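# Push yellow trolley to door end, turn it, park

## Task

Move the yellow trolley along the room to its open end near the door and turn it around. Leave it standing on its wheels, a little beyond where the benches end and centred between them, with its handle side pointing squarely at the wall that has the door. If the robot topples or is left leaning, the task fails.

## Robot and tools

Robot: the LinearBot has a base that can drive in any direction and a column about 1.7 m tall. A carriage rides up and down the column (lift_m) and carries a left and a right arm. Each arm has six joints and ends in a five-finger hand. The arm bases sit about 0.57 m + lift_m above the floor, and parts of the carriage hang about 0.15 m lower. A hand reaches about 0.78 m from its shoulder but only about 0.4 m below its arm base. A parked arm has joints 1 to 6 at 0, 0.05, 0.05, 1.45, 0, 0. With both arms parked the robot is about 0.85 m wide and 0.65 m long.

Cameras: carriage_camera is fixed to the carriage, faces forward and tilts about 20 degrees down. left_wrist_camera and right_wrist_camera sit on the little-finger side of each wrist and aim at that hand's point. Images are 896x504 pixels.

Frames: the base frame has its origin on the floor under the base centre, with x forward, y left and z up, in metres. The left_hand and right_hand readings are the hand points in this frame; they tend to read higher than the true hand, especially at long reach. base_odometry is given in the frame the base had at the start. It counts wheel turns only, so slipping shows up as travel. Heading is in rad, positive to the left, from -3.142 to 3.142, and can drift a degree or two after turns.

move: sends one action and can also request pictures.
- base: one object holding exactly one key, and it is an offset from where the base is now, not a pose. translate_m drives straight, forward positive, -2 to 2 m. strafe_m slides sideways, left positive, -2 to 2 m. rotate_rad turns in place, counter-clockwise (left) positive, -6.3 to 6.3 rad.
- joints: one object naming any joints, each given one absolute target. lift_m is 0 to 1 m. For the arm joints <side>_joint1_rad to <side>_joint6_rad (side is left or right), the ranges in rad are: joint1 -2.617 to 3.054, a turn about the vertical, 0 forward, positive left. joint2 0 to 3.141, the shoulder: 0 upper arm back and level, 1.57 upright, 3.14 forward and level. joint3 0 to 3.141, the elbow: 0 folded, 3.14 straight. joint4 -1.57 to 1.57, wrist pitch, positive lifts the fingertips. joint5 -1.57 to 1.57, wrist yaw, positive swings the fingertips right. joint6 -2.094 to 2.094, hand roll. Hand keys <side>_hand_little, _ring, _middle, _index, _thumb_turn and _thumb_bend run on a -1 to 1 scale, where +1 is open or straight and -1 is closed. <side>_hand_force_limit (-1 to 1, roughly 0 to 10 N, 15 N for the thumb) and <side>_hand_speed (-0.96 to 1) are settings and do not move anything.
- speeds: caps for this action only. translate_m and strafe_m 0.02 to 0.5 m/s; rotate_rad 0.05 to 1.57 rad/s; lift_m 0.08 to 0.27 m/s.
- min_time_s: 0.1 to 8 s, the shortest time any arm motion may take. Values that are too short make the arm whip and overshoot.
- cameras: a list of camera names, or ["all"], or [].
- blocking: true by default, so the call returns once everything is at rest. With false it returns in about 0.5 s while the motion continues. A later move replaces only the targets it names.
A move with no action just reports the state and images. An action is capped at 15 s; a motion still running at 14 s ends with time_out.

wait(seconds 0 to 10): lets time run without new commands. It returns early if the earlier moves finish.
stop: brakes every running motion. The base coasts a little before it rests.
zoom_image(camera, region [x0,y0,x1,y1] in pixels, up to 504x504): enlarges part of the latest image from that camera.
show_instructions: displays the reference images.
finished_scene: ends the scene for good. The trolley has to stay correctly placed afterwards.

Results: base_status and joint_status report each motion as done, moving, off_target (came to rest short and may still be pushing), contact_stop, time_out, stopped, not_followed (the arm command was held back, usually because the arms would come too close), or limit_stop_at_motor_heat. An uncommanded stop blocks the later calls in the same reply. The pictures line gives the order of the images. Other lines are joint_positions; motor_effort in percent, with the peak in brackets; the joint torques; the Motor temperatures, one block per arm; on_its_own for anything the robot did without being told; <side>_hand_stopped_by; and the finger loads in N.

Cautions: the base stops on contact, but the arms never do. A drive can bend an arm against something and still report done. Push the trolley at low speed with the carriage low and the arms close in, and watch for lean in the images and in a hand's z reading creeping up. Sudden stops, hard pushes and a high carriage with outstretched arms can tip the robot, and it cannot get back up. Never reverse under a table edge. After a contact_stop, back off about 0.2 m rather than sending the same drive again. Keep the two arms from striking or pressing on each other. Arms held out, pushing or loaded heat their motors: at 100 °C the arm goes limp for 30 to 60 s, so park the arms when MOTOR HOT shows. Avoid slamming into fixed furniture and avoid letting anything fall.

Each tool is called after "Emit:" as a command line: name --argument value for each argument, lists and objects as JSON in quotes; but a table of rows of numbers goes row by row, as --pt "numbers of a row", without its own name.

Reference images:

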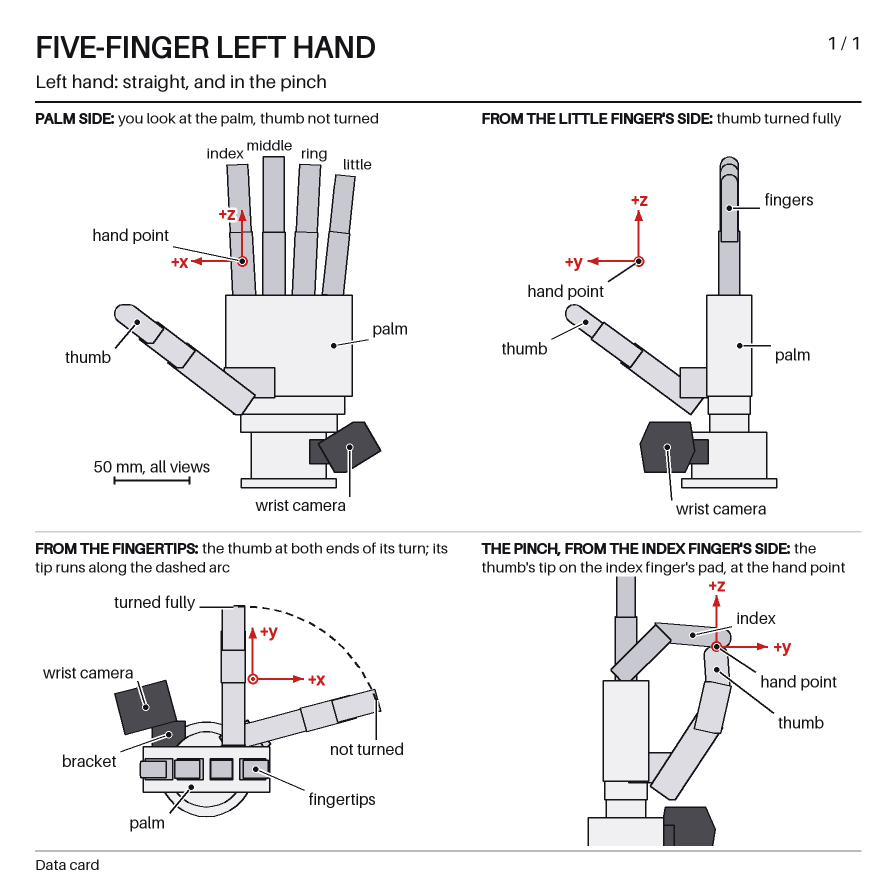

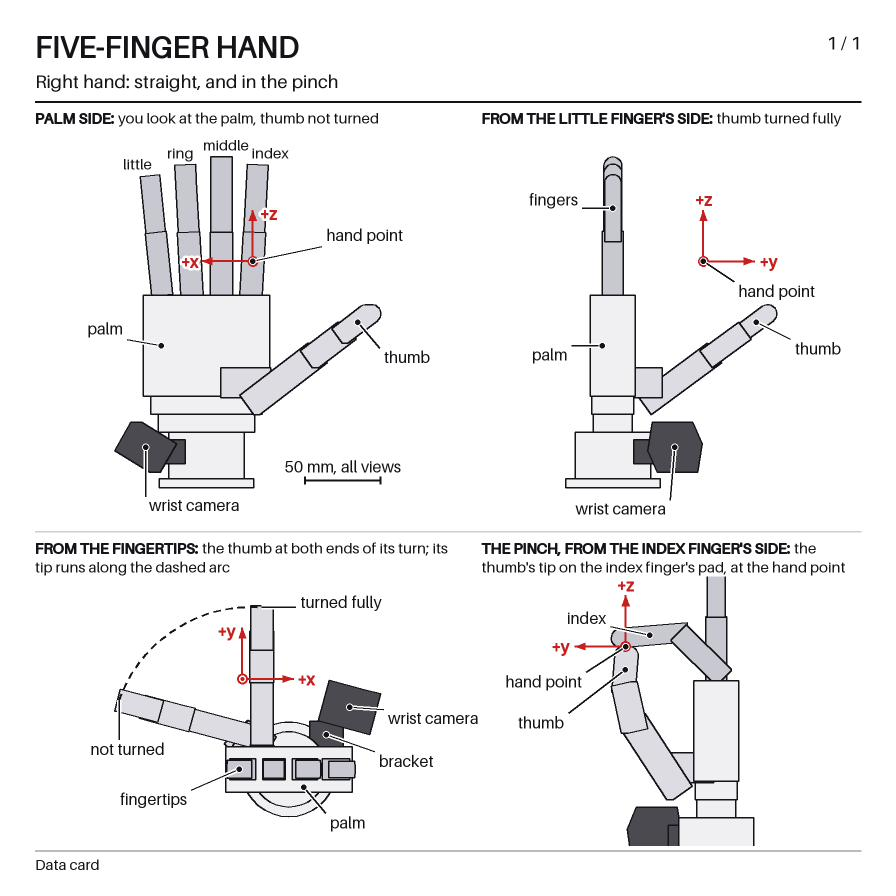

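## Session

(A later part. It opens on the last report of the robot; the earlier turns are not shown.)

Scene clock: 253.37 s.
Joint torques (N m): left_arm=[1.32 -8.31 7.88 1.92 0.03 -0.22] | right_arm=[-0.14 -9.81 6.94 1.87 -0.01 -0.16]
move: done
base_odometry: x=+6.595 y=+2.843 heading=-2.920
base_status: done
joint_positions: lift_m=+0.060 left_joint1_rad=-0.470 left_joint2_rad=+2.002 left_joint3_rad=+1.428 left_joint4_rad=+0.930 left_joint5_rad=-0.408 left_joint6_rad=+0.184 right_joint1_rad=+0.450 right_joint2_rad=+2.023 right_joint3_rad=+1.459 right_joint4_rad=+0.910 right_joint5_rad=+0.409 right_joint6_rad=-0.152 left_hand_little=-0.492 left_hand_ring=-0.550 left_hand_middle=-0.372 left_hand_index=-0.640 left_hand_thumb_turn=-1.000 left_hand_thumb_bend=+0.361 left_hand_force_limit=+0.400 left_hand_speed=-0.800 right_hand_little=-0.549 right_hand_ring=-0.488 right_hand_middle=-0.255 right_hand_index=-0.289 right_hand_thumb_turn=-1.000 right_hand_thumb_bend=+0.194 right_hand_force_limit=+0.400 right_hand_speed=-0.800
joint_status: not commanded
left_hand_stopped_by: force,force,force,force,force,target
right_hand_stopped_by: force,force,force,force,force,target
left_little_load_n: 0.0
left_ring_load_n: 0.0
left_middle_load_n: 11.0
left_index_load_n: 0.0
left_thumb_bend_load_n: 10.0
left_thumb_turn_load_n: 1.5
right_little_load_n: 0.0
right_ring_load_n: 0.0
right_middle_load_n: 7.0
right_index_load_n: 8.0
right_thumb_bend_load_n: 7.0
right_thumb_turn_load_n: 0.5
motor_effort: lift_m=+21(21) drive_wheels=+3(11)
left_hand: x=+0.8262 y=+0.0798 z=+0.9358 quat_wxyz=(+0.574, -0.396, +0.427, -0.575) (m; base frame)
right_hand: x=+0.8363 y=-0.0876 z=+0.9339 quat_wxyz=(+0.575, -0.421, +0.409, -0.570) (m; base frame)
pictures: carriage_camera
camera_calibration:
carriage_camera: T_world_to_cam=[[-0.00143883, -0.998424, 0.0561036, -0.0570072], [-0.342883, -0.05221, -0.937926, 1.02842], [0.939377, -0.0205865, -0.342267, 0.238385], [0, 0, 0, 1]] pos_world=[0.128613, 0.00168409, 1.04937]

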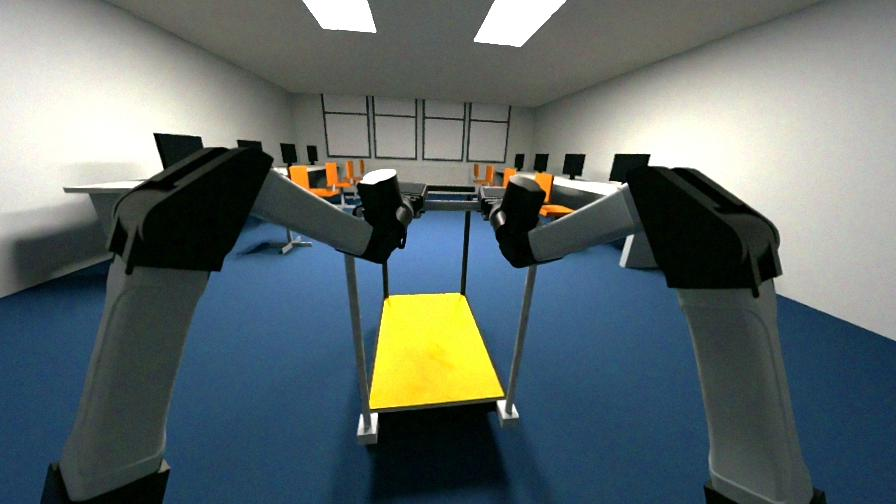

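Emit:
move --base '{"strafe_m": -0.05}' --speeds '{"strafe_m": 0.15}' --cameras '[]'

Emit:
move --base '{"rotate_rad": 0.12}' --speeds '{"rotate_rad": 0.2}' --cameras '[]'

Emit:
move --base '{"strafe_m": -0.05}' --speeds '{"strafe_m": 0.15}' --cameras '["carriage_camera"]'

Scene clock: 255.23 s.
Joint torques (N m): left_arm=[0.21 -8.28 7.88 1.92 0.14 -0.17] | right_arm=[-0.13 -9.81 7.27 1.85 -0.03 -0.16]
Motor temperatures (°C): left_arm=[26 47 38 37 28 28] | right_arm=[26 45 43 48 28 25]
move: done
base_odometry: x=+6.584 y=+2.891 heading=-2.921
base_status: done
joint_positions: lift_m=+0.060 left_joint1_rad=-0.456 left_joint2_rad=+2.002 left_joint3_rad=+1.428 left_joint4_rad=+0.930 left_joint5_rad=-0.418 left_joint6_rad=+0.176 right_joint1_rad=+0.449 right_joint2_rad=+2.023 right_joint3_rad=+1.456 right_joint4_rad=+0.913 right_joint5_rad=+0.414 right_joint6_rad=-0.153 left_hand_little=-0.492 left_hand_ring=-0.550 left_hand_middle=-0.372 left_hand_index=-0.640 left_hand_thumb_turn=-1.000 left_hand_thumb_bend=+0.361 left_hand_force_limit=+0.400 left_hand_speed=-0.800 right_hand_little=-0.549 right_hand_ring=-0.488 right_hand_middle=-0.255 right_hand_index=-0.289 right_hand_thumb_turn=-1.000 right_hand_thumb_bend=+0.194 right_hand_force_limit=+0.400 right_hand_speed=-0.800
joint_status: not commanded
left_hand_stopped_by: force,force,force,force,force,target
right_hand_stopped_by: force,force,force,force,force,target
left_little_load_n: 0.0
left_ring_load_n: 0.0
left_middle_load_n: 11.0
left_index_load_n: 0.0
left_thumb_bend_load_n: 9.5
left_thumb_turn_load_n: 1.0
right_little_load_n: 0.0
right_ring_load_n: 0.0
right_middle_load_n: 7.0
right_index_load_n: 8.0
right_thumb_bend_load_n: 7.5
right_thumb_turn_load_n: 0.5
motor_effort: lift_m=+21(22) drive_wheels=-4(11)
left_hand: x=+0.8298 y=+0.0900 z=+0.9357 quat_wxyz=(+0.578, -0.405, +0.421, -0.571) (m; base frame)
right_hand: x=+0.8365 y=-0.0893 z=+0.9327 quat_wxyz=(+0.573, -0.420, +0.411, -0.571) (m; base frame)
pictures: none
No camera images: "cameras" was empty.

Scene clock: 256.40 s.
Joint torques (N m): left_arm=[-0.35 -8.39 7.91 1.93 0.14 -0.17] | right_arm=[-0.13 -9.8 7.3 1.76 -0.05 -0.16]
move: done
base_odometry: x=+6.584 y=+2.892 heading=-2.802
base_status: done
joint_positions: lift_m=+0.060 left_joint1_rad=-0.448 left_joint2_rad=+2.002 left_joint3_rad=+1.428 left_joint4_rad=+0.930 left_joint5_rad=-0.418 left_joint6_rad=+0.175 right_joint1_rad=+0.449 right_joint2_rad=+2.023 right_joint3_rad=+1.456 right_joint4_rad=+0.922 right_joint5_rad=+0.417 right_joint6_rad=-0.153 left_hand_little=-0.492 left_hand_ring=-0.550 left_hand_middle=-0.372 left_hand_index=-0.640 left_hand_thumb_turn=-1.000 left_hand_thumb_bend=+0.361 left_hand_force_limit=+0.400 left_hand_speed=-0.800 right_hand_little=-0.549 right_hand_ring=-0.488 right_hand_middle=-0.255 right_hand_index=-0.289 right_hand_thumb_turn=-1.000 right_hand_thumb_bend=+0.194 right_hand_force_limit=+0.400 right_hand_speed=-0.800
joint_status: not commanded
left_hand_stopped_by: force,force,force,force,force,target
right_hand_stopped_by: force,force,force,force,force,target
left_little_load_n: 0.0
left_ring_load_n: -0.5
left_middle_load_n: 11.0
left_index_load_n: 0.0
left_thumb_bend_load_n: 9.5
left_thumb_turn_load_n: 0.5
right_little_load_n: 0.0
right_ring_load_n: 0.0
right_middle_load_n: 7.0
right_index_load_n: 8.0
right_thumb_bend_load_n: 7.5
right_thumb_turn_load_n: 1.0
motor_effort: lift_m=+21(21) drive_wheels=+0(9)
left_hand: x=+0.8317 y=+0.0949 z=+0.9357 quat_wxyz=(+0.580, -0.406, +0.419, -0.568) (m; base frame)
right_hand: x=+0.8364 y=-0.0901 z=+0.9350 quat_wxyz=(+0.575, -0.415, +0.411, -0.573) (m; base frame)
pictures: none
No camera images: "cameras" was empty.

Scene clock: 257.60 s.
Joint torques (N m): left_arm=[-0.25 -8.25 7.88 1.92 0.14 -0.15] | right_arm=[0.06 -9.81 7.34 1.76 -0.06 -0.16]
move: done
base_odometry: x=+6.567 y=+2.939 heading=-2.801
base_status: done
joint_positions: lift_m=+0.060 left_joint1_rad=-0.451 left_joint2_rad=+2.002 left_joint3_rad=+1.428 left_joint4_rad=+0.930 left_joint5_rad=-0.418 left_joint6_rad=+0.175 right_joint1_rad=+0.447 right_joint2_rad=+2.023 right_joint3_rad=+1.456 right_joint4_rad=+0.923 right_joint5_rad=+0.417 right_joint6_rad=-0.153 left_hand_little=-0.492 left_hand_ring=-0.550 left_hand_middle=-0.372 left_hand_index=-0.640 left_hand_thumb_turn=-1.000 left_hand_thumb_bend=+0.361 left_hand_force_limit=+0.400 left_hand_speed=-0.800 right_hand_little=-0.549 right_hand_ring=-0.488 right_hand_middle=-0.255 right_hand_index=-0.289 right_hand_thumb_turn=-1.000 right_hand_thumb_bend=+0.194 right_hand_force_limit=+0.400 right_hand_speed=-0.800
joint_status: not commanded
left_hand_stopped_by: force,force,force,force,force,target
right_hand_stopped_by: force,force,force,force,force,target
left_little_load_n: 0.0
left_ring_load_n: 0.0
left_middle_load_n: 11.5
left_index_load_n: 0.0
left_thumb_bend_load_n: 10.0
left_thumb_turn_load_n: 0.5
right_little_load_n: 0.0
right_ring_load_n: 0.0
right_middle_load_n: 7.0
right_index_load_n: 7.5
right_thumb_bend_load_n: 7.0
right_thumb_turn_load_n: 0.5
motor_effort: lift_m=+21(21) drive_wheels=+3(7)
left_hand: x=+0.8309 y=+0.0928 z=+0.9357 quat_wxyz=(+0.579, -0.406, +0.420, -0.569) (m; base frame)
right_hand: x=+0.8367 y=-0.0911 z=+0.9352 quat_wxyz=(+0.575, -0.415, +0.411, -0.573) (m; base frame)
pictures: carriage_camera
camera_calibration:
carriage_camera: T_world_to_cam=[[-0.00143883, -0.998424, 0.0561036, -0.0570072], [-0.342883, -0.05221, -0.937926, 1.02842], [0.939377, -0.0205865, -0.342267, 0.238385], [0, 0, 0, 1]] pos_world=[0.128613, 0.00168409, 1.04937]

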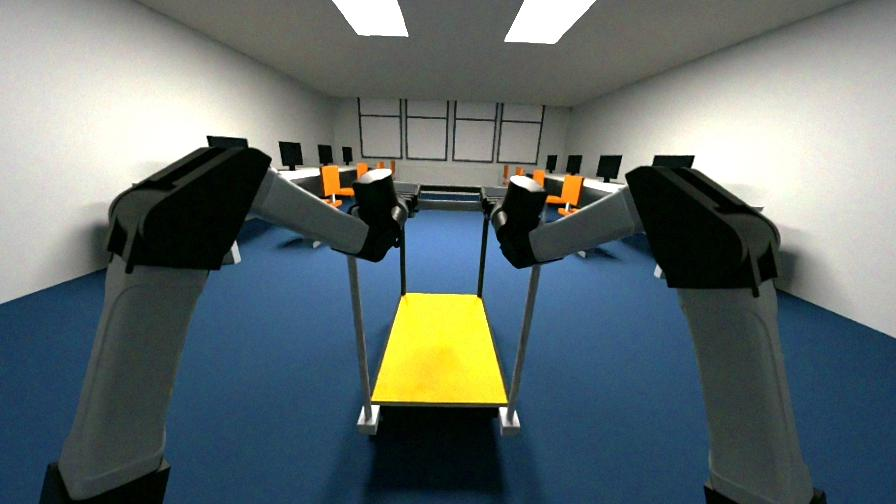

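Emit:
zoom_image --camera "carriage_camera" --region '[0, 0, 448, 300]'

Emit:
zoom_image --camera "carriage_camera" --region '[448, 0, 896, 300]'

Scaled by 1.125 from the camera's 896x504 image, which has a finer 1280x720 frame.

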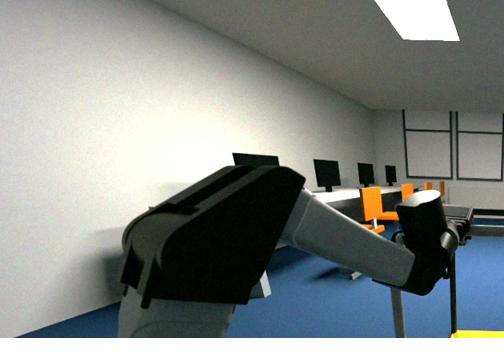

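Scaled by 1.125 from the camera's 896x504 image, which has a finer 1280x720 frame.

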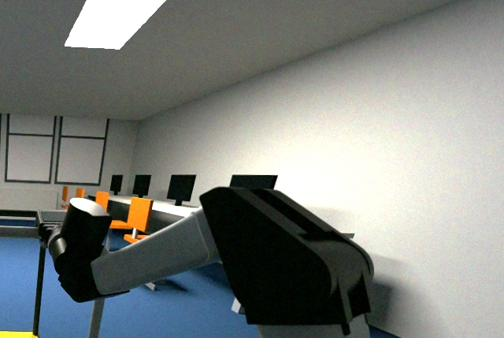

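Emit:
move --base '{"strafe_m": 0.08}' --speeds '{"strafe_m": 0.15}' --cameras '[]'

Emit:
move --base '{"rotate_rad": -0.1}' --speeds '{"rotate_rad": 0.2}' --cameras '["carriage_camera"]'

Emit:
move --base '{"translate_m": 0.25}' --speeds '{"translate_m": 0.2}' --cameras '["carriage_camera"]'

Scene clock: 260.27 s.
Joint torques (N m): left_arm=[-0.31 -8.28 7.88 1.93 0.11 -0.16] | right_arm=[-0.13 -9.8 7.3 1.74 -0.07 -0.15]
move: done
base_odometry: x=+6.594 y=+2.863 heading=-2.801
base_status: done
joint_positions: lift_m=+0.060 left_joint1_rad=-0.449 left_joint2_rad=+2.002 left_joint3_rad=+1.428 left_joint4_rad=+0.930 left_joint5_rad=-0.418 left_joint6_rad=+0.175 right_joint1_rad=+0.449 right_joint2_rad=+2.023 right_joint3_rad=+1.456 right_joint4_rad=+0.924 right_joint5_rad=+0.418 right_joint6_rad=-0.153 left_hand_little=-0.492 left_hand_ring=-0.550 left_hand_middle=-0.372 left_hand_index=-0.640 left_hand_thumb_turn=-1.000 left_hand_thumb_bend=+0.361 left_hand_force_limit=+0.400 left_hand_speed=-0.800 right_hand_little=-0.549 right_hand_ring=-0.488 right_hand_middle=-0.255 right_hand_index=-0.289 right_hand_thumb_turn=-1.000 right_hand_thumb_bend=+0.194 right_hand_force_limit=+0.400 right_hand_speed=-0.800
joint_status: not commanded
left_hand_stopped_by: force,force,force,force,force,target
right_hand_stopped_by: force,force,force,force,force,target
left_little_load_n: 0.0
left_ring_load_n: 0.0
left_middle_load_n: 11.0
left_index_load_n: 0.0
left_thumb_bend_load_n: 10.0
left_thumb_turn_load_n: 1.0
right_little_load_n: 0.0
right_ring_load_n: -0.5
right_middle_load_n: 7.0
right_index_load_n: 8.0
right_thumb_bend_load_n: 7.5
right_thumb_turn_load_n: 0.5
motor_effort: lift_m=+21(21) drive_wheels=+1(8)
left_hand: x=+0.8313 y=+0.0940 z=+0.9357 quat_wxyz=(+0.579, -0.406, +0.419, -0.569) (m; base frame)
right_hand: x=+0.8364 y=-0.0904 z=+0.9355 quat_wxyz=(+0.575, -0.414, +0.411, -0.573) (m; base frame)
pictures: none
No camera images: "cameras" was empty.

Scene clock: 261.33 s.
Joint torques (N m): left_arm=[-0.31 -8.23 7.92 1.9 0.13 -0.17] | right_arm=[-0.18 -9.81 7.3 1.75 -0.06 -0.16]
move: done
base_odometry: x=+6.594 y=+2.863 heading=-2.900
base_status: done
joint_positions: lift_m=+0.060 left_joint1_rad=-0.451 left_joint2_rad=+2.002 left_joint3_rad=+1.428 left_joint4_rad=+0.930 left_joint5_rad=-0.418 left_joint6_rad=+0.175 right_joint1_rad=+0.451 right_joint2_rad=+2.023 right_joint3_rad=+1.456 right_joint4_rad=+0.924 right_joint5_rad=+0.418 right_joint6_rad=-0.153 left_hand_little=-0.492 left_hand_ring=-0.550 left_hand_middle=-0.372 left_hand_index=-0.640 left_hand_thumb_turn=-1.000 left_hand_thumb_bend=+0.361 left_hand_force_limit=+0.400 left_hand_speed=-0.800 right_hand_little=-0.549 right_hand_ring=-0.488 right_hand_middle=-0.255 right_hand_index=-0.289 right_hand_thumb_turn=-1.000 right_hand_thumb_bend=+0.194 right_hand_force_limit=+0.400 right_hand_speed=-0.800
joint_status: not commanded
left_hand_stopped_by: force,force,force,force,force,target
right_hand_stopped_by: force,force,force,force,force,target
left_little_load_n: -0.5
left_ring_load_n: 0.0
left_middle_load_n: 11.0
left_index_load_n: 0.0
left_thumb_bend_load_n: 10.0
left_thumb_turn_load_n: 1.0
right_little_load_n: 0.0
right_ring_load_n: 0.0
right_middle_load_n: 6.5
right_index_load_n: 8.0
right_thumb_bend_load_n: 7.5
right_thumb_turn_load_n: 0.5
motor_effort: lift_m=+21(21) drive_wheels=+3(5)
left_hand: x=+0.8308 y=+0.0927 z=+0.9357 quat_wxyz=(+0.579, -0.406, +0.420, -0.569) (m; base frame)
right_hand: x=+0.8359 y=-0.0893 z=+0.9355 quat_wxyz=(+0.576, -0.415, +0.410, -0.573) (m; base frame)
pictures: carriage_camera
camera_calibration:
carriage_camera: T_world_to_cam=[[-0.00143883, -0.998424, 0.0561036, -0.0570072], [-0.342883, -0.05221, -0.937926, 1.02842], [0.939377, -0.0205865, -0.342267, 0.238385], [0, 0, 0, 1]] pos_world=[0.128613, 0.00168409, 1.04937]

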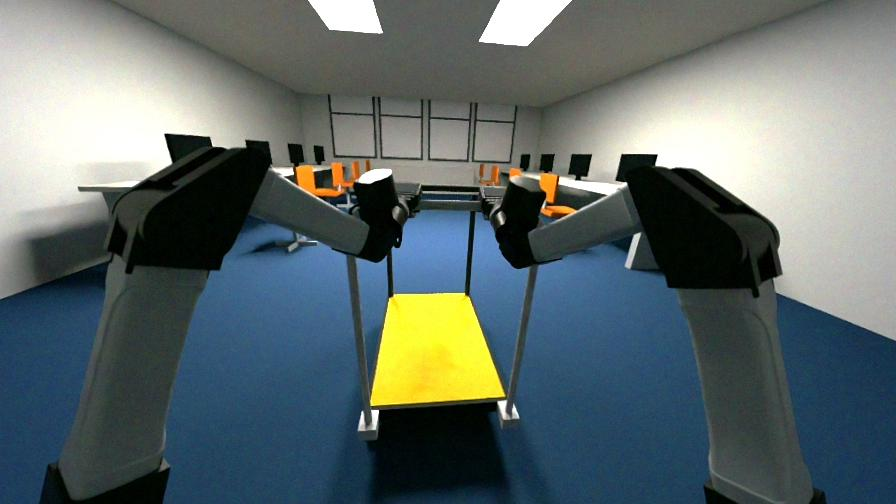

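Scene clock: 263.67 s.
Joint torques (N m): left_arm=[-0.55 -8.66 6.79 2.03 0.02 -0.05] | right_arm=[0.02 -9.78 7.66 1.65 -0.18 -0.13]
move: done
base_odometry: x=+6.351 y=+2.803 heading=-2.899
base_status: done
joint_positions: lift_m=+0.060 left_joint1_rad=-0.445 left_joint2_rad=+2.006 left_joint3_rad=+1.441 left_joint4_rad=+0.923 left_joint5_rad=-0.405 left_joint6_rad=+0.165 right_joint1_rad=+0.448 right_joint2_rad=+2.023 right_joint3_rad=+1.452 right_joint4_rad=+0.933 right_joint5_rad=+0.428 right_joint6_rad=-0.155 left_hand_little=-0.492 left_hand_ring=-0.550 left_hand_middle=-0.372 left_hand_index=-0.640 left_hand_thumb_turn=-1.000 left_hand_thumb_bend=+0.361 left_hand_force_limit=+0.400 left_hand_speed=-0.800 right_hand_little=-0.549 right_hand_ring=-0.488 right_hand_middle=-0.255 right_hand_index=-0.289 right_hand_thumb_turn=-1.000 right_hand_thumb_bend=+0.194 right_hand_force_limit=+0.400 right_hand_speed=-0.800
joint_status: not commanded
left_hand_stopped_by: force,force,force,force,force,target
right_hand_stopped_by: force,force,force,force,force,target
left_little_load_n: 0.0
left_ring_load_n: 0.0
left_middle_load_n: 11.0
left_index_load_n: 0.0
left_thumb_bend_load_n: 9.5
left_thumb_turn_load_n: 1.0
right_little_load_n: 0.0
right_ring_load_n: 0.0
right_middle_load_n: 7.0
right_index_load_n: 8.0
right_thumb_bend_load_n: 7.0
right_thumb_turn_load_n: 1.0
motor_effort: lift_m=+21(21) drive_wheels=-2(9)
left_hand: x=+0.8334 y=+0.0926 z=+0.9384 quat_wxyz=(+0.576, -0.405, +0.419, -0.574) (m; base frame)
right_hand: x=+0.8364 y=-0.0932 z=+0.9356 quat_wxyz=(+0.573, -0.410, +0.413, -0.576) (m; base frame)
pictures: carriage_camera
camera_calibration:
carriage_camera: T_world_to_cam=[[-0.00143883, -0.998424, 0.0561036, -0.0570072], [-0.342883, -0.05221, -0.937926, 1.02842], [0.939377, -0.0205865, -0.342267, 0.238385], [0, 0, 0, 1]] pos_world=[0.128613, 0.00168409, 1.04937]

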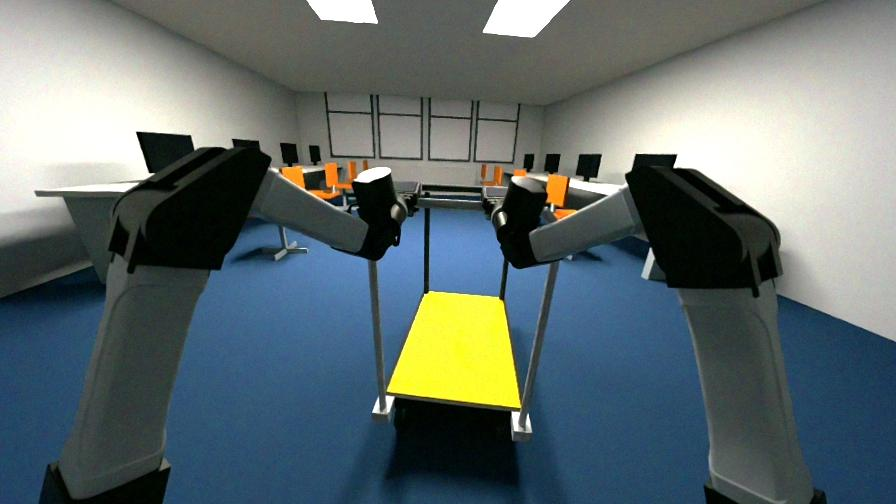

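Emit:
move --base '{"strafe_m": -0.25}' --speeds '{"strafe_m": 0.2}' --cameras '[]'

Emit:
move --base '{"rotate_rad": 0.15}' --speeds '{"rotate_rad": 0.3}' --cameras '["carriage_camera"]'

Emit:
move --base '{"strafe_m": -0.1}' --speeds '{"strafe_m": 0.15}' --cameras '["carriage_camera"]'

Scene clock: 266.90 s.
Joint torques (N m): left_arm=[-0.36 -8.64 6.71 2.03 0.08 -0.05] | right_arm=[-1.84 -9.83 7.86 2 0.4 -0.16]
move: done
base_odometry: x=+6.291 y=+3.046 heading=-2.899
base_status: done
joint_positions: lift_m=+0.060 left_joint1_rad=-0.449 left_joint2_rad=+2.006 left_joint3_rad=+1.444 left_joint4_rad=+0.919 left_joint5_rad=-0.403 left_joint6_rad=+0.164 right_joint1_rad=+0.470 right_joint2_rad=+2.023 right_joint3_rad=+1.451 right_joint4_rad=+0.899 right_joint5_rad=+0.375 right_joint6_rad=-0.152 left_hand_little=-0.492 left_hand_ring=-0.550 left_hand_middle=-0.372 left_hand_index=-0.640 left_hand_thumb_turn=-1.000 left_hand_thumb_bend=+0.361 left_hand_force_limit=+0.400 left_hand_speed=-0.800 right_hand_little=-0.549 right_hand_ring=-0.488 right_hand_middle=-0.255 right_hand_index=-0.289 right_hand_thumb_turn=-1.000 right_hand_thumb_bend=+0.194 right_hand_force_limit=+0.400 right_hand_speed=-0.800
joint_status: not commanded
left_hand_stopped_by: force,force,force,force,force,target
right_hand_stopped_by: force,force,force,force,force,target
left_little_load_n: 0.0
left_ring_load_n: 0.0
left_middle_load_n: 11.0
left_index_load_n: 3.5
left_thumb_bend_load_n: 10.0
left_thumb_turn_load_n: 1.0
right_little_load_n: 0.5
right_ring_load_n: 0.0
right_middle_load_n: 6.5
right_index_load_n: 8.0
right_thumb_bend_load_n: 7.5
right_thumb_turn_load_n: 2.5
motor_effort: lift_m=+21(21) drive_wheels=-2(8)
left_hand: x=+0.8326 y=+0.0896 z=+0.9389 quat_wxyz=(+0.574, -0.403, +0.420, -0.576) (m; base frame)
right_hand: x=+0.8301 y=-0.0693 z=+0.9271 quat_wxyz=(+0.583, -0.440, +0.396, -0.556) (m; base frame)
pictures: none
No camera images: "cameras" was empty.

Scene clock: 268.17 s.
Joint torques (N m): left_arm=[-0.72 -8.76 6.63 2.27 -0.3 0.03] | right_arm=[-2.96 -8.73 9.42 1.62 0.17 -0.03]
move: done
base_odometry: x=+6.291 y=+3.046 heading=-2.750
base_status: done
joint_positions: lift_m=+0.060 left_joint1_rad=-0.444 left_joint2_rad=+2.006 left_joint3_rad=+1.444 left_joint4_rad=+0.901 left_joint5_rad=-0.382 left_joint6_rad=+0.157 right_joint1_rad=+0.484 right_joint2_rad=+2.011 right_joint3_rad=+1.435 right_joint4_rad=+0.938 right_joint5_rad=+0.396 right_joint6_rad=-0.165 left_hand_little=-0.492 left_hand_ring=-0.550 left_hand_middle=-0.372 left_hand_index=-0.640 left_hand_thumb_turn=-1.000 left_hand_thumb_bend=+0.361 left_hand_force_limit=+0.400 left_hand_speed=-0.800 right_hand_little=-0.549 right_hand_ring=-0.488 right_hand_middle=-0.255 right_hand_index=-0.289 right_hand_thumb_turn=-1.000 right_hand_thumb_bend=+0.194 right_hand_force_limit=+0.400 right_hand_speed=-0.800
joint_status: not commanded
left_hand_stopped_by: force,force,force,force,force,target
right_hand_stopped_by: force,force,force,force,force,target
left_little_load_n: 6.5
left_ring_load_n: 0.0
left_middle_load_n: 11.0
left_index_load_n: 0.0
left_thumb_bend_load_n: 9.5
left_thumb_turn_load_n: 1.0
right_little_load_n: 0.0
right_ring_load_n: 0.0
right_middle_load_n: 6.0
right_index_load_n: 7.5
right_thumb_bend_load_n: 7.5
right_thumb_turn_load_n: 4.0
motor_effort: lift_m=+21(21) drive_wheels=+2(7)
left_hand: x=+0.8335 y=+0.0882 z=+0.9346 quat_wxyz=(+0.568, -0.402, +0.429, -0.576) (m; base frame)
right_hand: x=+0.8240 y=-0.0678 z=+0.9365 quat_wxyz=(+0.588, -0.427, +0.393, -0.563) (m; base frame)
pictures: carriage_camera
camera_calibration:
carriage_camera: T_world_to_cam=[[-0.00143883, -0.998424, 0.0561036, -0.0570072], [-0.342883, -0.05221, -0.937926, 1.02842], [0.939377, -0.0205865, -0.342267, 0.238385], [0, 0, 0, 1]] pos_world=[0.128613, 0.00168409, 1.04937]

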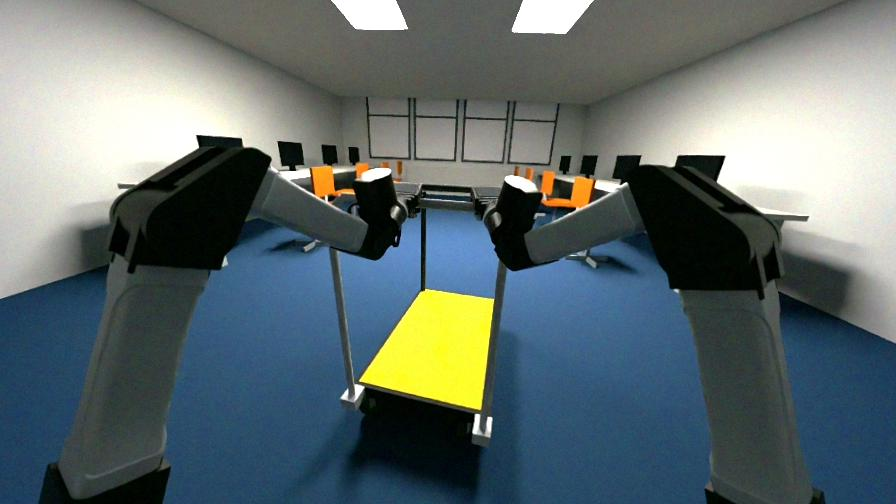

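Scene clock: 269.73 s.
Joint torques (N m): left_arm=[-0.58 -8.68 6.63 2.15 -0.11 0] | right_arm=[-1.02 -8.76 9.44 1.77 0.11 -0.05]
move: done
base_odometry: x=+6.253 y=+3.139 heading=-2.749
base_status: done
joint_positions: lift_m=+0.060 left_joint1_rad=-0.445 left_joint2_rad=+2.006 left_joint3_rad=+1.444 left_joint4_rad=+0.911 left_joint5_rad=-0.398 left_joint6_rad=+0.157 right_joint1_rad=+0.461 right_joint2_rad=+2.011 right_joint3_rad=+1.435 right_joint4_rad=+0.923 right_joint5_rad=+0.401 right_joint6_rad=-0.165 left_hand_little=-0.492 left_hand_ring=-0.550 left_hand_middle=-0.372 left_hand_index=-0.640 left_hand_thumb_turn=-1.000 left_hand_thumb_bend=+0.361 left_hand_force_limit=+0.400 left_hand_speed=-0.800 right_hand_little=-0.549 right_hand_ring=-0.488 right_hand_middle=-0.255 right_hand_index=-0.289 right_hand_thumb_turn=-1.000 right_hand_thumb_bend=+0.194 right_hand_force_limit=+0.400 right_hand_speed=-0.800
joint_status: not commanded
left_hand_stopped_by: force,force,force,force,force,target
right_hand_stopped_by: force,force,force,force,force,target
left_little_load_n: 0.0
left_ring_load_n: 1.5
left_middle_load_n: 11.0
left_index_load_n: 1.5
left_thumb_bend_load_n: 10.0
left_thumb_turn_load_n: 1.0
right_little_load_n: 0.0
right_ring_load_n: 0.0
right_middle_load_n: 6.5
right_index_load_n: 8.0
right_thumb_bend_load_n: 7.0
right_thumb_turn_load_n: 1.5
motor_effort: lift_m=+21(21) drive_wheels=-5(8)
left_hand: x=+0.8335 y=+0.0907 z=+0.9369 quat_wxyz=(+0.571, -0.405, +0.422, -0.575) (m; base frame)
right_hand: x=+0.8301 y=-0.0820 z=+0.9323 quat_wxyz=(+0.577, -0.427, +0.401, -0.569) (m; base frame)
pictures: carriage_camera
camera_calibration:
carriage_camera: T_world_to_cam=[[-0.00143883, -0.998424, 0.0561036, -0.0570072], [-0.342883, -0.05221, -0.937926, 1.02842], [0.939377, -0.0205865, -0.342267, 0.238385], [0, 0, 0, 1]] pos_world=[0.128613, 0.00168409, 1.04937]

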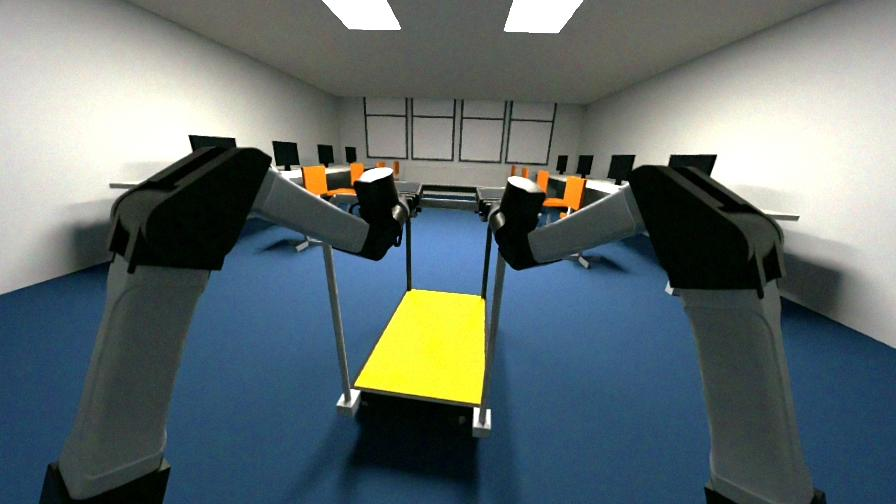

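Emit:
move --base '{"strafe_m": 0.2}' --speeds '{"strafe_m": 0.15}' --cameras '["carriage_camera"]'

Scene clock: 272.80 s.
Joint torques (N m): left_arm=[-0.25 -8.92 6.24 2.27 -0.52 0.12] | right_arm=[-1.61 -8.12 10.33 1.62 -0.05 0.02]
move: done
base_odometry: x=+6.329 y=+2.954 heading=-2.748
base_status: done
joint_positions: lift_m=+0.060 left_joint1_rad=-0.450 left_joint2_rad=+2.008 left_joint3_rad=+1.449 left_joint4_rad=+0.901 left_joint5_rad=-0.355 left_joint6_rad=+0.145 right_joint1_rad=+0.467 right_joint2_rad=+2.003 right_joint3_rad=+1.426 right_joint4_rad=+0.937 right_joint5_rad=+0.415 right_joint6_rad=-0.167 left_hand_little=-0.492 left_hand_ring=-0.550 left_hand_middle=-0.372 left_hand_index=-0.640 left_hand_thumb_turn=-1.000 left_hand_thumb_bend=+0.361 left_hand_force_limit=+0.400 left_hand_speed=-0.800 right_hand_little=-0.549 right_hand_ring=-0.488 right_hand_middle=-0.255 right_hand_index=-0.289 right_hand_thumb_turn=-1.000 right_hand_thumb_bend=+0.194 right_hand_force_limit=+0.400 right_hand_speed=-0.800
joint_status: not commanded
left_hand_stopped_by: force,force,force,force,force,target
right_hand_stopped_by: force,force,force,force,force,target
left_little_load_n: 1.0
left_ring_load_n: 2.5
left_middle_load_n: 11.0
left_index_load_n: 0.0
left_thumb_bend_load_n: 10.0
left_thumb_turn_load_n: 1.0
right_little_load_n: 0.0
right_ring_load_n: 0.5
right_middle_load_n: 6.5
right_index_load_n: 8.0
right_thumb_bend_load_n: 7.5
right_thumb_turn_load_n: 3.0
motor_effort: lift_m=+21(21) drive_wheels=-4(11)
left_hand: x=+0.8313 y=+0.0782 z=+0.9367 quat_wxyz=(+0.558, -0.393, +0.434, -0.588) (m; base frame)
right_hand: x=+0.8270 y=-0.0823 z=+0.9363 quat_wxyz=(+0.578, -0.420, +0.403, -0.572) (m; base frame)
pictures: carriage_camera
camera_calibration:
carriage_camera: T_world_to_cam=[[-0.00143883, -0.998424, 0.0561036, -0.0570072], [-0.342883, -0.05221, -0.937926, 1.02842], [0.939377, -0.0205865, -0.342267, 0.238385], [0, 0, 0, 1]] pos_world=[0.128613, 0.00168409, 1.04937]

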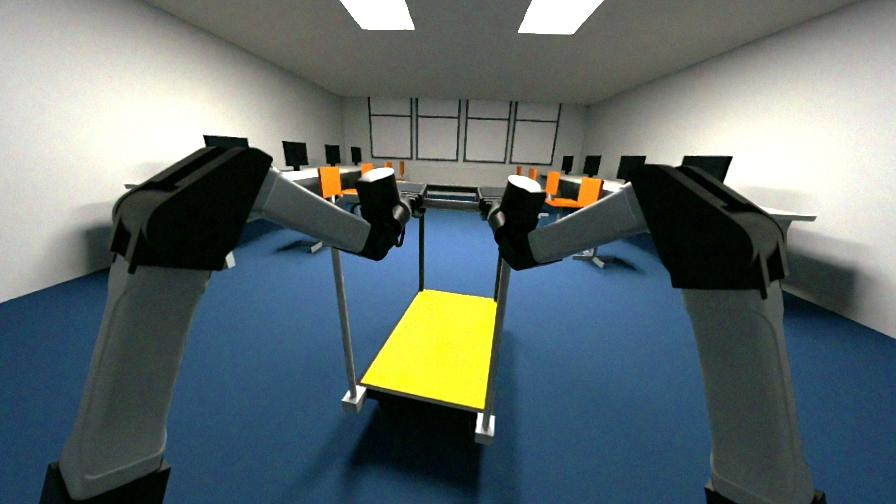

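Emit:
move --base '{"strafe_m": -0.12}' --speeds '{"strafe_m": 0.15}' --cameras '[]'

Emit:
move --base '{"translate_m": 0.4}' --speeds '{"translate_m": 0.15}' --cameras '["carriage_camera"]'

Scene clock: 275.13 s.
Joint torques (N m): left_arm=[-0.39 -8.8 6.28 2 0.03 0] | right_arm=[-2.52 -8.09 10.36 1.96 0.44 -0.13]
move: done
base_odometry: x=+6.283 y=+3.065 heading=-2.747
base_status: done
joint_positions: lift_m=+0.060 left_joint1_rad=-0.449 left_joint2_rad=+2.008 left_joint3_rad=+1.449 left_joint4_rad=+0.922 left_joint5_rad=-0.407 left_joint6_rad=+0.158 right_joint1_rad=+0.479 right_joint2_rad=+2.003 right_joint3_rad=+1.426 right_joint4_rad=+0.905 right_joint5_rad=+0.372 right_joint6_rad=-0.156 left_hand_little=-0.492 left_hand_ring=-0.550 left_hand_middle=-0.372 left_hand_index=-0.640 left_hand_thumb_turn=-1.000 left_hand_thumb_bend=+0.361 left_hand_force_limit=+0.400 left_hand_speed=-0.800 right_hand_little=-0.549 right_hand_ring=-0.488 right_hand_middle=-0.255 right_hand_index=-0.289 right_hand_thumb_turn=-1.000 right_hand_thumb_bend=+0.194 right_hand_force_limit=+0.400 right_hand_speed=-0.800
joint_status: not commanded
left_hand_stopped_by: force,force,force,force,force,target
right_hand_stopped_by: force,force,force,force,force,target
left_little_load_n: 0.0
left_ring_load_n: 0.0
left_middle_load_n: 11.0
left_index_load_n: 5.0
left_thumb_bend_load_n: 9.5
left_thumb_turn_load_n: 1.0
right_little_load_n: 0.0
right_ring_load_n: 0.0
right_middle_load_n: 6.5
right_index_load_n: 8.0
right_thumb_bend_load_n: 7.5
right_thumb_turn_load_n: 2.0
motor_effort: lift_m=+21(21) drive_wheels=+2(9)
left_hand: x=+0.8332 y=+0.0900 z=+0.9411 quat_wxyz=(+0.574, -0.405, +0.416, -0.578) (m; base frame)
right_hand: x=+0.8232 y=-0.0661 z=+0.9287 quat_wxyz=(+0.586, -0.443, +0.392, -0.554) (m; base frame)
pictures: none
No camera images: "cameras" was empty.

Scene clock: 278.70 s.
Joint torques (N m): left_arm=[3.4 -8.49 7.39 1.96 -0.32 -0.57] | right_arm=[0.57 -9.13 8.28 2 0.85 -0.18]
move: done
base_odometry: x=+5.914 y=+2.911 heading=-2.748
base_status: done
joint_positions: lift_m=+0.060 left_joint1_rad=-0.494 left_joint2_rad=+2.004 left_joint3_rad=+1.434 left_joint4_rad=+0.924 left_joint5_rad=-0.374 left_joint6_rad=+0.215 right_joint1_rad=+0.441 right_joint2_rad=+2.015 right_joint3_rad=+1.446 right_joint4_rad=+0.900 right_joint5_rad=+0.334 right_joint6_rad=-0.150 left_hand_little=-0.492 left_hand_ring=-0.550 left_hand_middle=-0.372 left_hand_index=-0.640 left_hand_thumb_turn=-1.000 left_hand_thumb_bend=+0.361 left_hand_force_limit=+0.400 left_hand_speed=-0.800 right_hand_little=-0.548 right_hand_ring=-0.488 right_hand_middle=-0.255 right_hand_index=-0.289 right_hand_thumb_turn=-1.000 right_hand_thumb_bend=+0.194 right_hand_force_limit=+0.400 right_hand_speed=-0.800
joint_status: not commanded
left_hand_stopped_by: force,force,force,force,force,target
right_hand_stopped_by: force,force,force,force,force,target
left_little_load_n: 0.0
left_ring_load_n: 0.0
left_middle_load_n: 10.5
left_index_load_n: 0.0
left_thumb_bend_load_n: 10.0
left_thumb_turn_load_n: 2.0
right_little_load_n: 13.0
right_ring_load_n: 0.0
right_middle_load_n: 7.0
right_index_load_n: 8.0
right_thumb_bend_load_n: 7.0
right_thumb_turn_load_n: 0.5
motor_effort: lift_m=+21(22) drive_wheels=-4(10)
left_hand: x=+0.8205 y=+0.0610 z=+0.9355 quat_wxyz=(+0.570, -0.373, +0.447, -0.580) (m; base frame)
right_hand: x=+0.8337 y=-0.0797 z=+0.9315 quat_wxyz=(+0.587, -0.441, +0.389, -0.557) (m; base frame)
pictures: carriage_camera
camera_calibration:
carriage_camera: T_world_to_cam=[[-0.00143883, -0.998424, 0.0561036, -0.0570072], [-0.342883, -0.05221, -0.937926, 1.02842], [0.939377, -0.0205865, -0.342267, 0.238385], [0, 0, 0, 1]] pos_world=[0.128613, 0.00168409, 1.04937]

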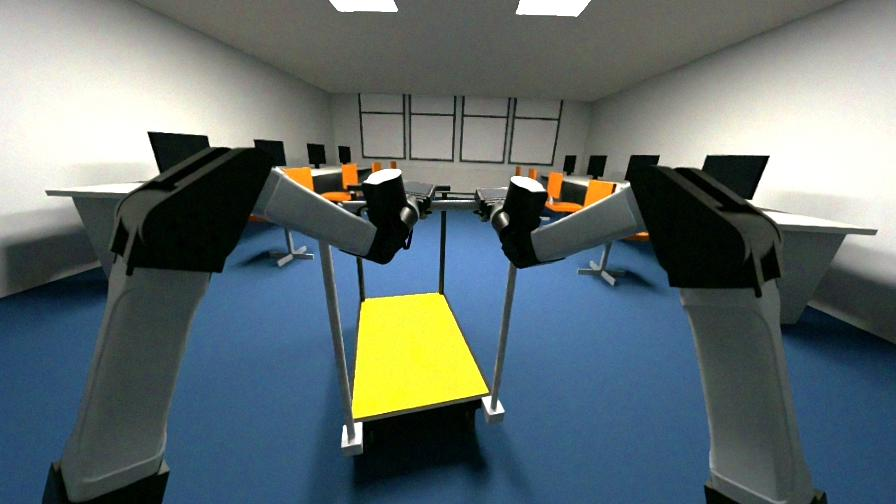

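Emit:
move --base '{"translate_m": -0.25}' --speeds '{"translate_m": 0.15}' --cameras '["carriage_camera"]'

Scene clock: 281.87 s.
Joint torques (N m): left_arm=[-0.88 -8.5 7.21 2.09 -0.06 -0.04] | right_arm=[-1.06 -8.62 9.05 1.72 -0.15 0.22]
move: done
base_odometry: x=+6.145 y=+3.007 heading=-2.748
base_status: done
joint_positions: lift_m=+0.060 left_joint1_rad=-0.443 left_joint2_rad=+2.004 left_joint3_rad=+1.437 left_joint4_rad=+0.920 left_joint5_rad=-0.390 left_joint6_rad=+0.163 right_joint1_rad=+0.460 right_joint2_rad=+2.009 right_joint3_rad=+1.438 right_joint4_rad=+0.926 right_joint5_rad=+0.433 right_joint6_rad=-0.188 left_hand_little=-0.492 left_hand_ring=-0.550 left_hand_middle=-0.372 left_hand_index=-0.640 left_hand_thumb_turn=-1.000 left_hand_thumb_bend=+0.361 left_hand_force_limit=+0.400 left_hand_speed=-0.800 right_hand_little=-0.549 right_hand_ring=-0.488 right_hand_middle=-0.255 right_hand_index=-0.289 right_hand_thumb_turn=-1.000 right_hand_thumb_bend=+0.194 right_hand_force_limit=+0.400 right_hand_speed=-0.800
joint_status: not commanded
left_hand_stopped_by: force,force,force,force,force,target
right_hand_stopped_by: force,force,force,force,force,target
left_little_load_n: 0.5
left_ring_load_n: 1.0
left_middle_load_n: 11.0
left_index_load_n: 0.0
left_thumb_bend_load_n: 9.5
left_thumb_turn_load_n: 1.0
right_little_load_n: 0.0
right_ring_load_n: 0.0
right_middle_load_n: 6.5
right_index_load_n: 8.0
right_thumb_bend_load_n: 7.5
right_thumb_turn_load_n: 1.5
motor_effort: lift_m=+21(21) drive_wheels=-1(10)
left_hand: x=+0.8328 y=+0.0910 z=+0.9372 quat_wxyz=(+0.573, -0.401, +0.423, -0.576) (m; base frame)
right_hand: x=+0.8313 y=-0.0901 z=+0.9351 quat_wxyz=(+0.565, -0.421, +0.406, -0.582) (m; base frame)
pictures: carriage_camera
camera_calibration:
carriage_camera: T_world_to_cam=[[-0.00143883, -0.998424, 0.0561036, -0.0570072], [-0.342883, -0.05221, -0.937926, 1.02842], [0.939377, -0.0205865, -0.342267, 0.238385], [0, 0, 0, 1]] pos_world=[0.128613, 0.00168409, 1.04937]

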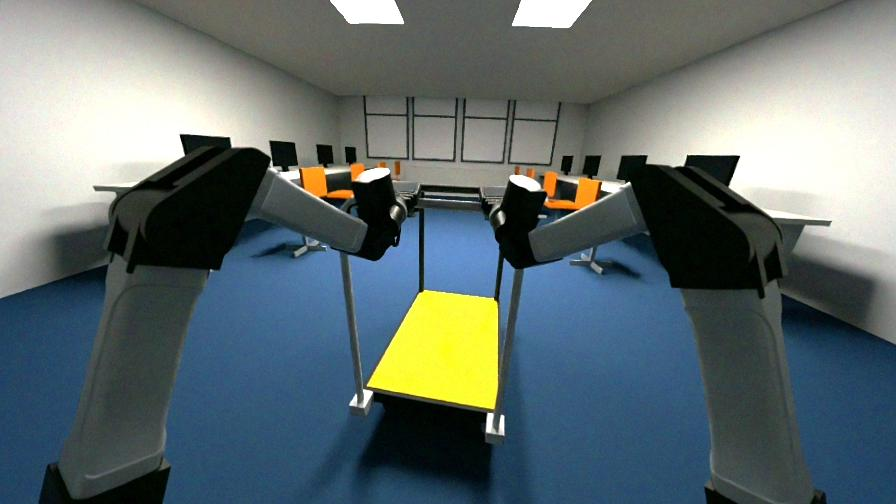

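Emit:
move --base '{"rotate_rad": -0.05}' --speeds '{"rotate_rad": 0.2}' --cameras '[]'

Emit:
move --base '{"strafe_m": 0.2}' --speeds '{"strafe_m": 0.15}' --cameras '["carriage_camera"]'

Scene clock: 283.47 s.
Joint torques (N m): left_arm=[-0.02 -8.28 7.19 1.99 0 -0.03] | right_arm=[-0.95 -8.62 9.05 1.76 0.02 0.06]
move: done
base_odometry: x=+6.145 y=+3.007 heading=-2.797
base_status: done
joint_positions: lift_m=+0.060 left_joint1_rad=-0.453 left_joint2_rad=+2.004 left_joint3_rad=+1.437 left_joint4_rad=+0.924 left_joint5_rad=-0.406 left_joint6_rad=+0.163 right_joint1_rad=+0.459 right_joint2_rad=+2.009 right_joint3_rad=+1.438 right_joint4_rad=+0.924 right_joint5_rad=+0.410 right_joint6_rad=-0.174 left_hand_little=-0.492 left_hand_ring=-0.550 left_hand_middle=-0.372 left_hand_index=-0.640 left_hand_thumb_turn=-1.000 left_hand_thumb_bend=+0.361 left_hand_force_limit=+0.400 left_hand_speed=-0.800 right_hand_little=-0.549 right_hand_ring=-0.488 right_hand_middle=-0.255 right_hand_index=-0.289 right_hand_thumb_turn=-1.000 right_hand_thumb_bend=+0.194 right_hand_force_limit=+0.400 right_hand_speed=-0.800
joint_status: not commanded
left_hand_stopped_by: force,force,force,force,force,target
right_hand_stopped_by: force,force,force,force,force,target
left_little_load_n: 0.0
left_ring_load_n: 0.0
left_middle_load_n: 11.0
left_index_load_n: 0.0
left_thumb_bend_load_n: 9.5
left_thumb_turn_load_n: 1.0
right_little_load_n: 0.0
right_ring_load_n: 0.0
right_middle_load_n: 6.5
right_index_load_n: 8.0
right_thumb_bend_load_n: 7.5
right_thumb_turn_load_n: 1.0
motor_effort: lift_m=+21(21) drive_wheels=-5(6)
left_hand: x=+0.8312 y=+0.0884 z=+0.9377 quat_wxyz=(+0.573, -0.404, +0.420, -0.576) (m; base frame)
right_hand: x=+0.8308 y=-0.0856 z=+0.9352 quat_wxyz=(+0.573, -0.424, +0.402, -0.575) (m; base frame)
pictures: none
No camera images: "cameras" was empty.

Scene clock: 285.70 s.
Joint torques (N m): left_arm=[0.9 -8.5 7.21 2.4 -0.54 0.04] | right_arm=[-0.55 -8.57 9.03 1.75 -0.04 0.06]
move: done
base_odometry: x=+6.213 y=+2.819 heading=-2.797
base_status: done
joint_positions: lift_m=+0.060 left_joint1_rad=-0.461 left_joint2_rad=+2.004 left_joint3_rad=+1.437 left_joint4_rad=+0.893 left_joint5_rad=-0.363 left_joint6_rad=+0.153 right_joint1_rad=+0.454 right_joint2_rad=+2.009 right_joint3_rad=+1.438 right_joint4_rad=+0.924 right_joint5_rad=+0.414 right_joint6_rad=-0.174 left_hand_little=-0.492 left_hand_ring=-0.550 left_hand_middle=-0.372 left_hand_index=-0.640 left_hand_thumb_turn=-1.000 left_hand_thumb_bend=+0.361 left_hand_force_limit=+0.400 left_hand_speed=-0.800 right_hand_little=-0.549 right_hand_ring=-0.488 right_hand_middle=-0.255 right_hand_index=-0.289 right_hand_thumb_turn=-1.000 right_hand_thumb_bend=+0.194 right_hand_force_limit=+0.400 right_hand_speed=-0.800
joint_status: not commanded
left_hand_stopped_by: force,force,force,force,force,target
right_hand_stopped_by: force,force,force,force,force,target
left_little_load_n: 4.5
left_ring_load_n: 0.0
left_middle_load_n: 11.0
left_index_load_n: 0.0
left_thumb_bend_load_n: 10.0
left_thumb_turn_load_n: 1.0
right_little_load_n: 0.0
right_ring_load_n: 0.0
right_middle_load_n: 6.5
right_index_load_n: 8.0
right_thumb_bend_load_n: 7.5
right_thumb_turn_load_n: 0.5
motor_effort: lift_m=+21(21) drive_wheels=-1(6)
left_hand: x=+0.8281 y=+0.0739 z=+0.9305 quat_wxyz=(+0.557, -0.394, +0.442, -0.583) (m; base frame)
right_hand: x=+0.8320 y=-0.0892 z=+0.9352 quat_wxyz=(+0.571, -0.422, +0.404, -0.577) (m; base frame)
pictures: carriage_camera
camera_calibration:
carriage_camera: T_world_to_cam=[[-0.00143883, -0.998424, 0.0561036, -0.0570072], [-0.342883, -0.05221, -0.937926, 1.02842], [0.939377, -0.0205865, -0.342267, 0.238385], [0, 0, 0, 1]] pos_world=[0.128613, 0.00168409, 1.04937]

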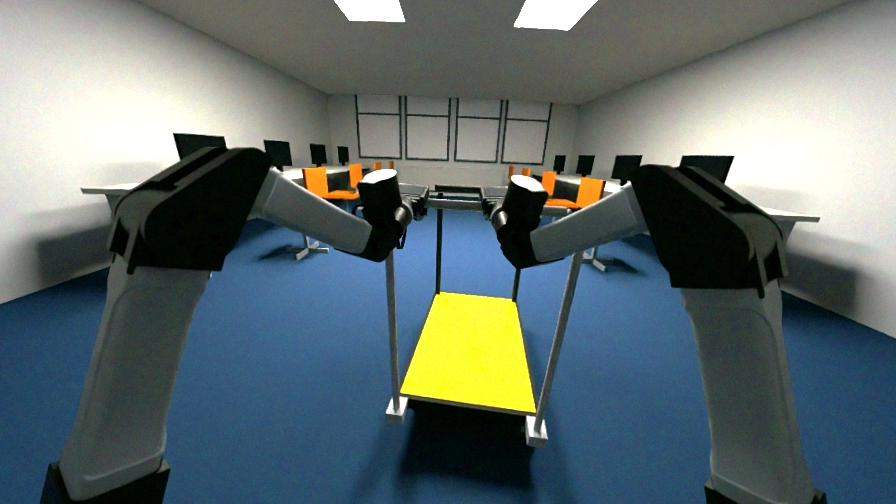

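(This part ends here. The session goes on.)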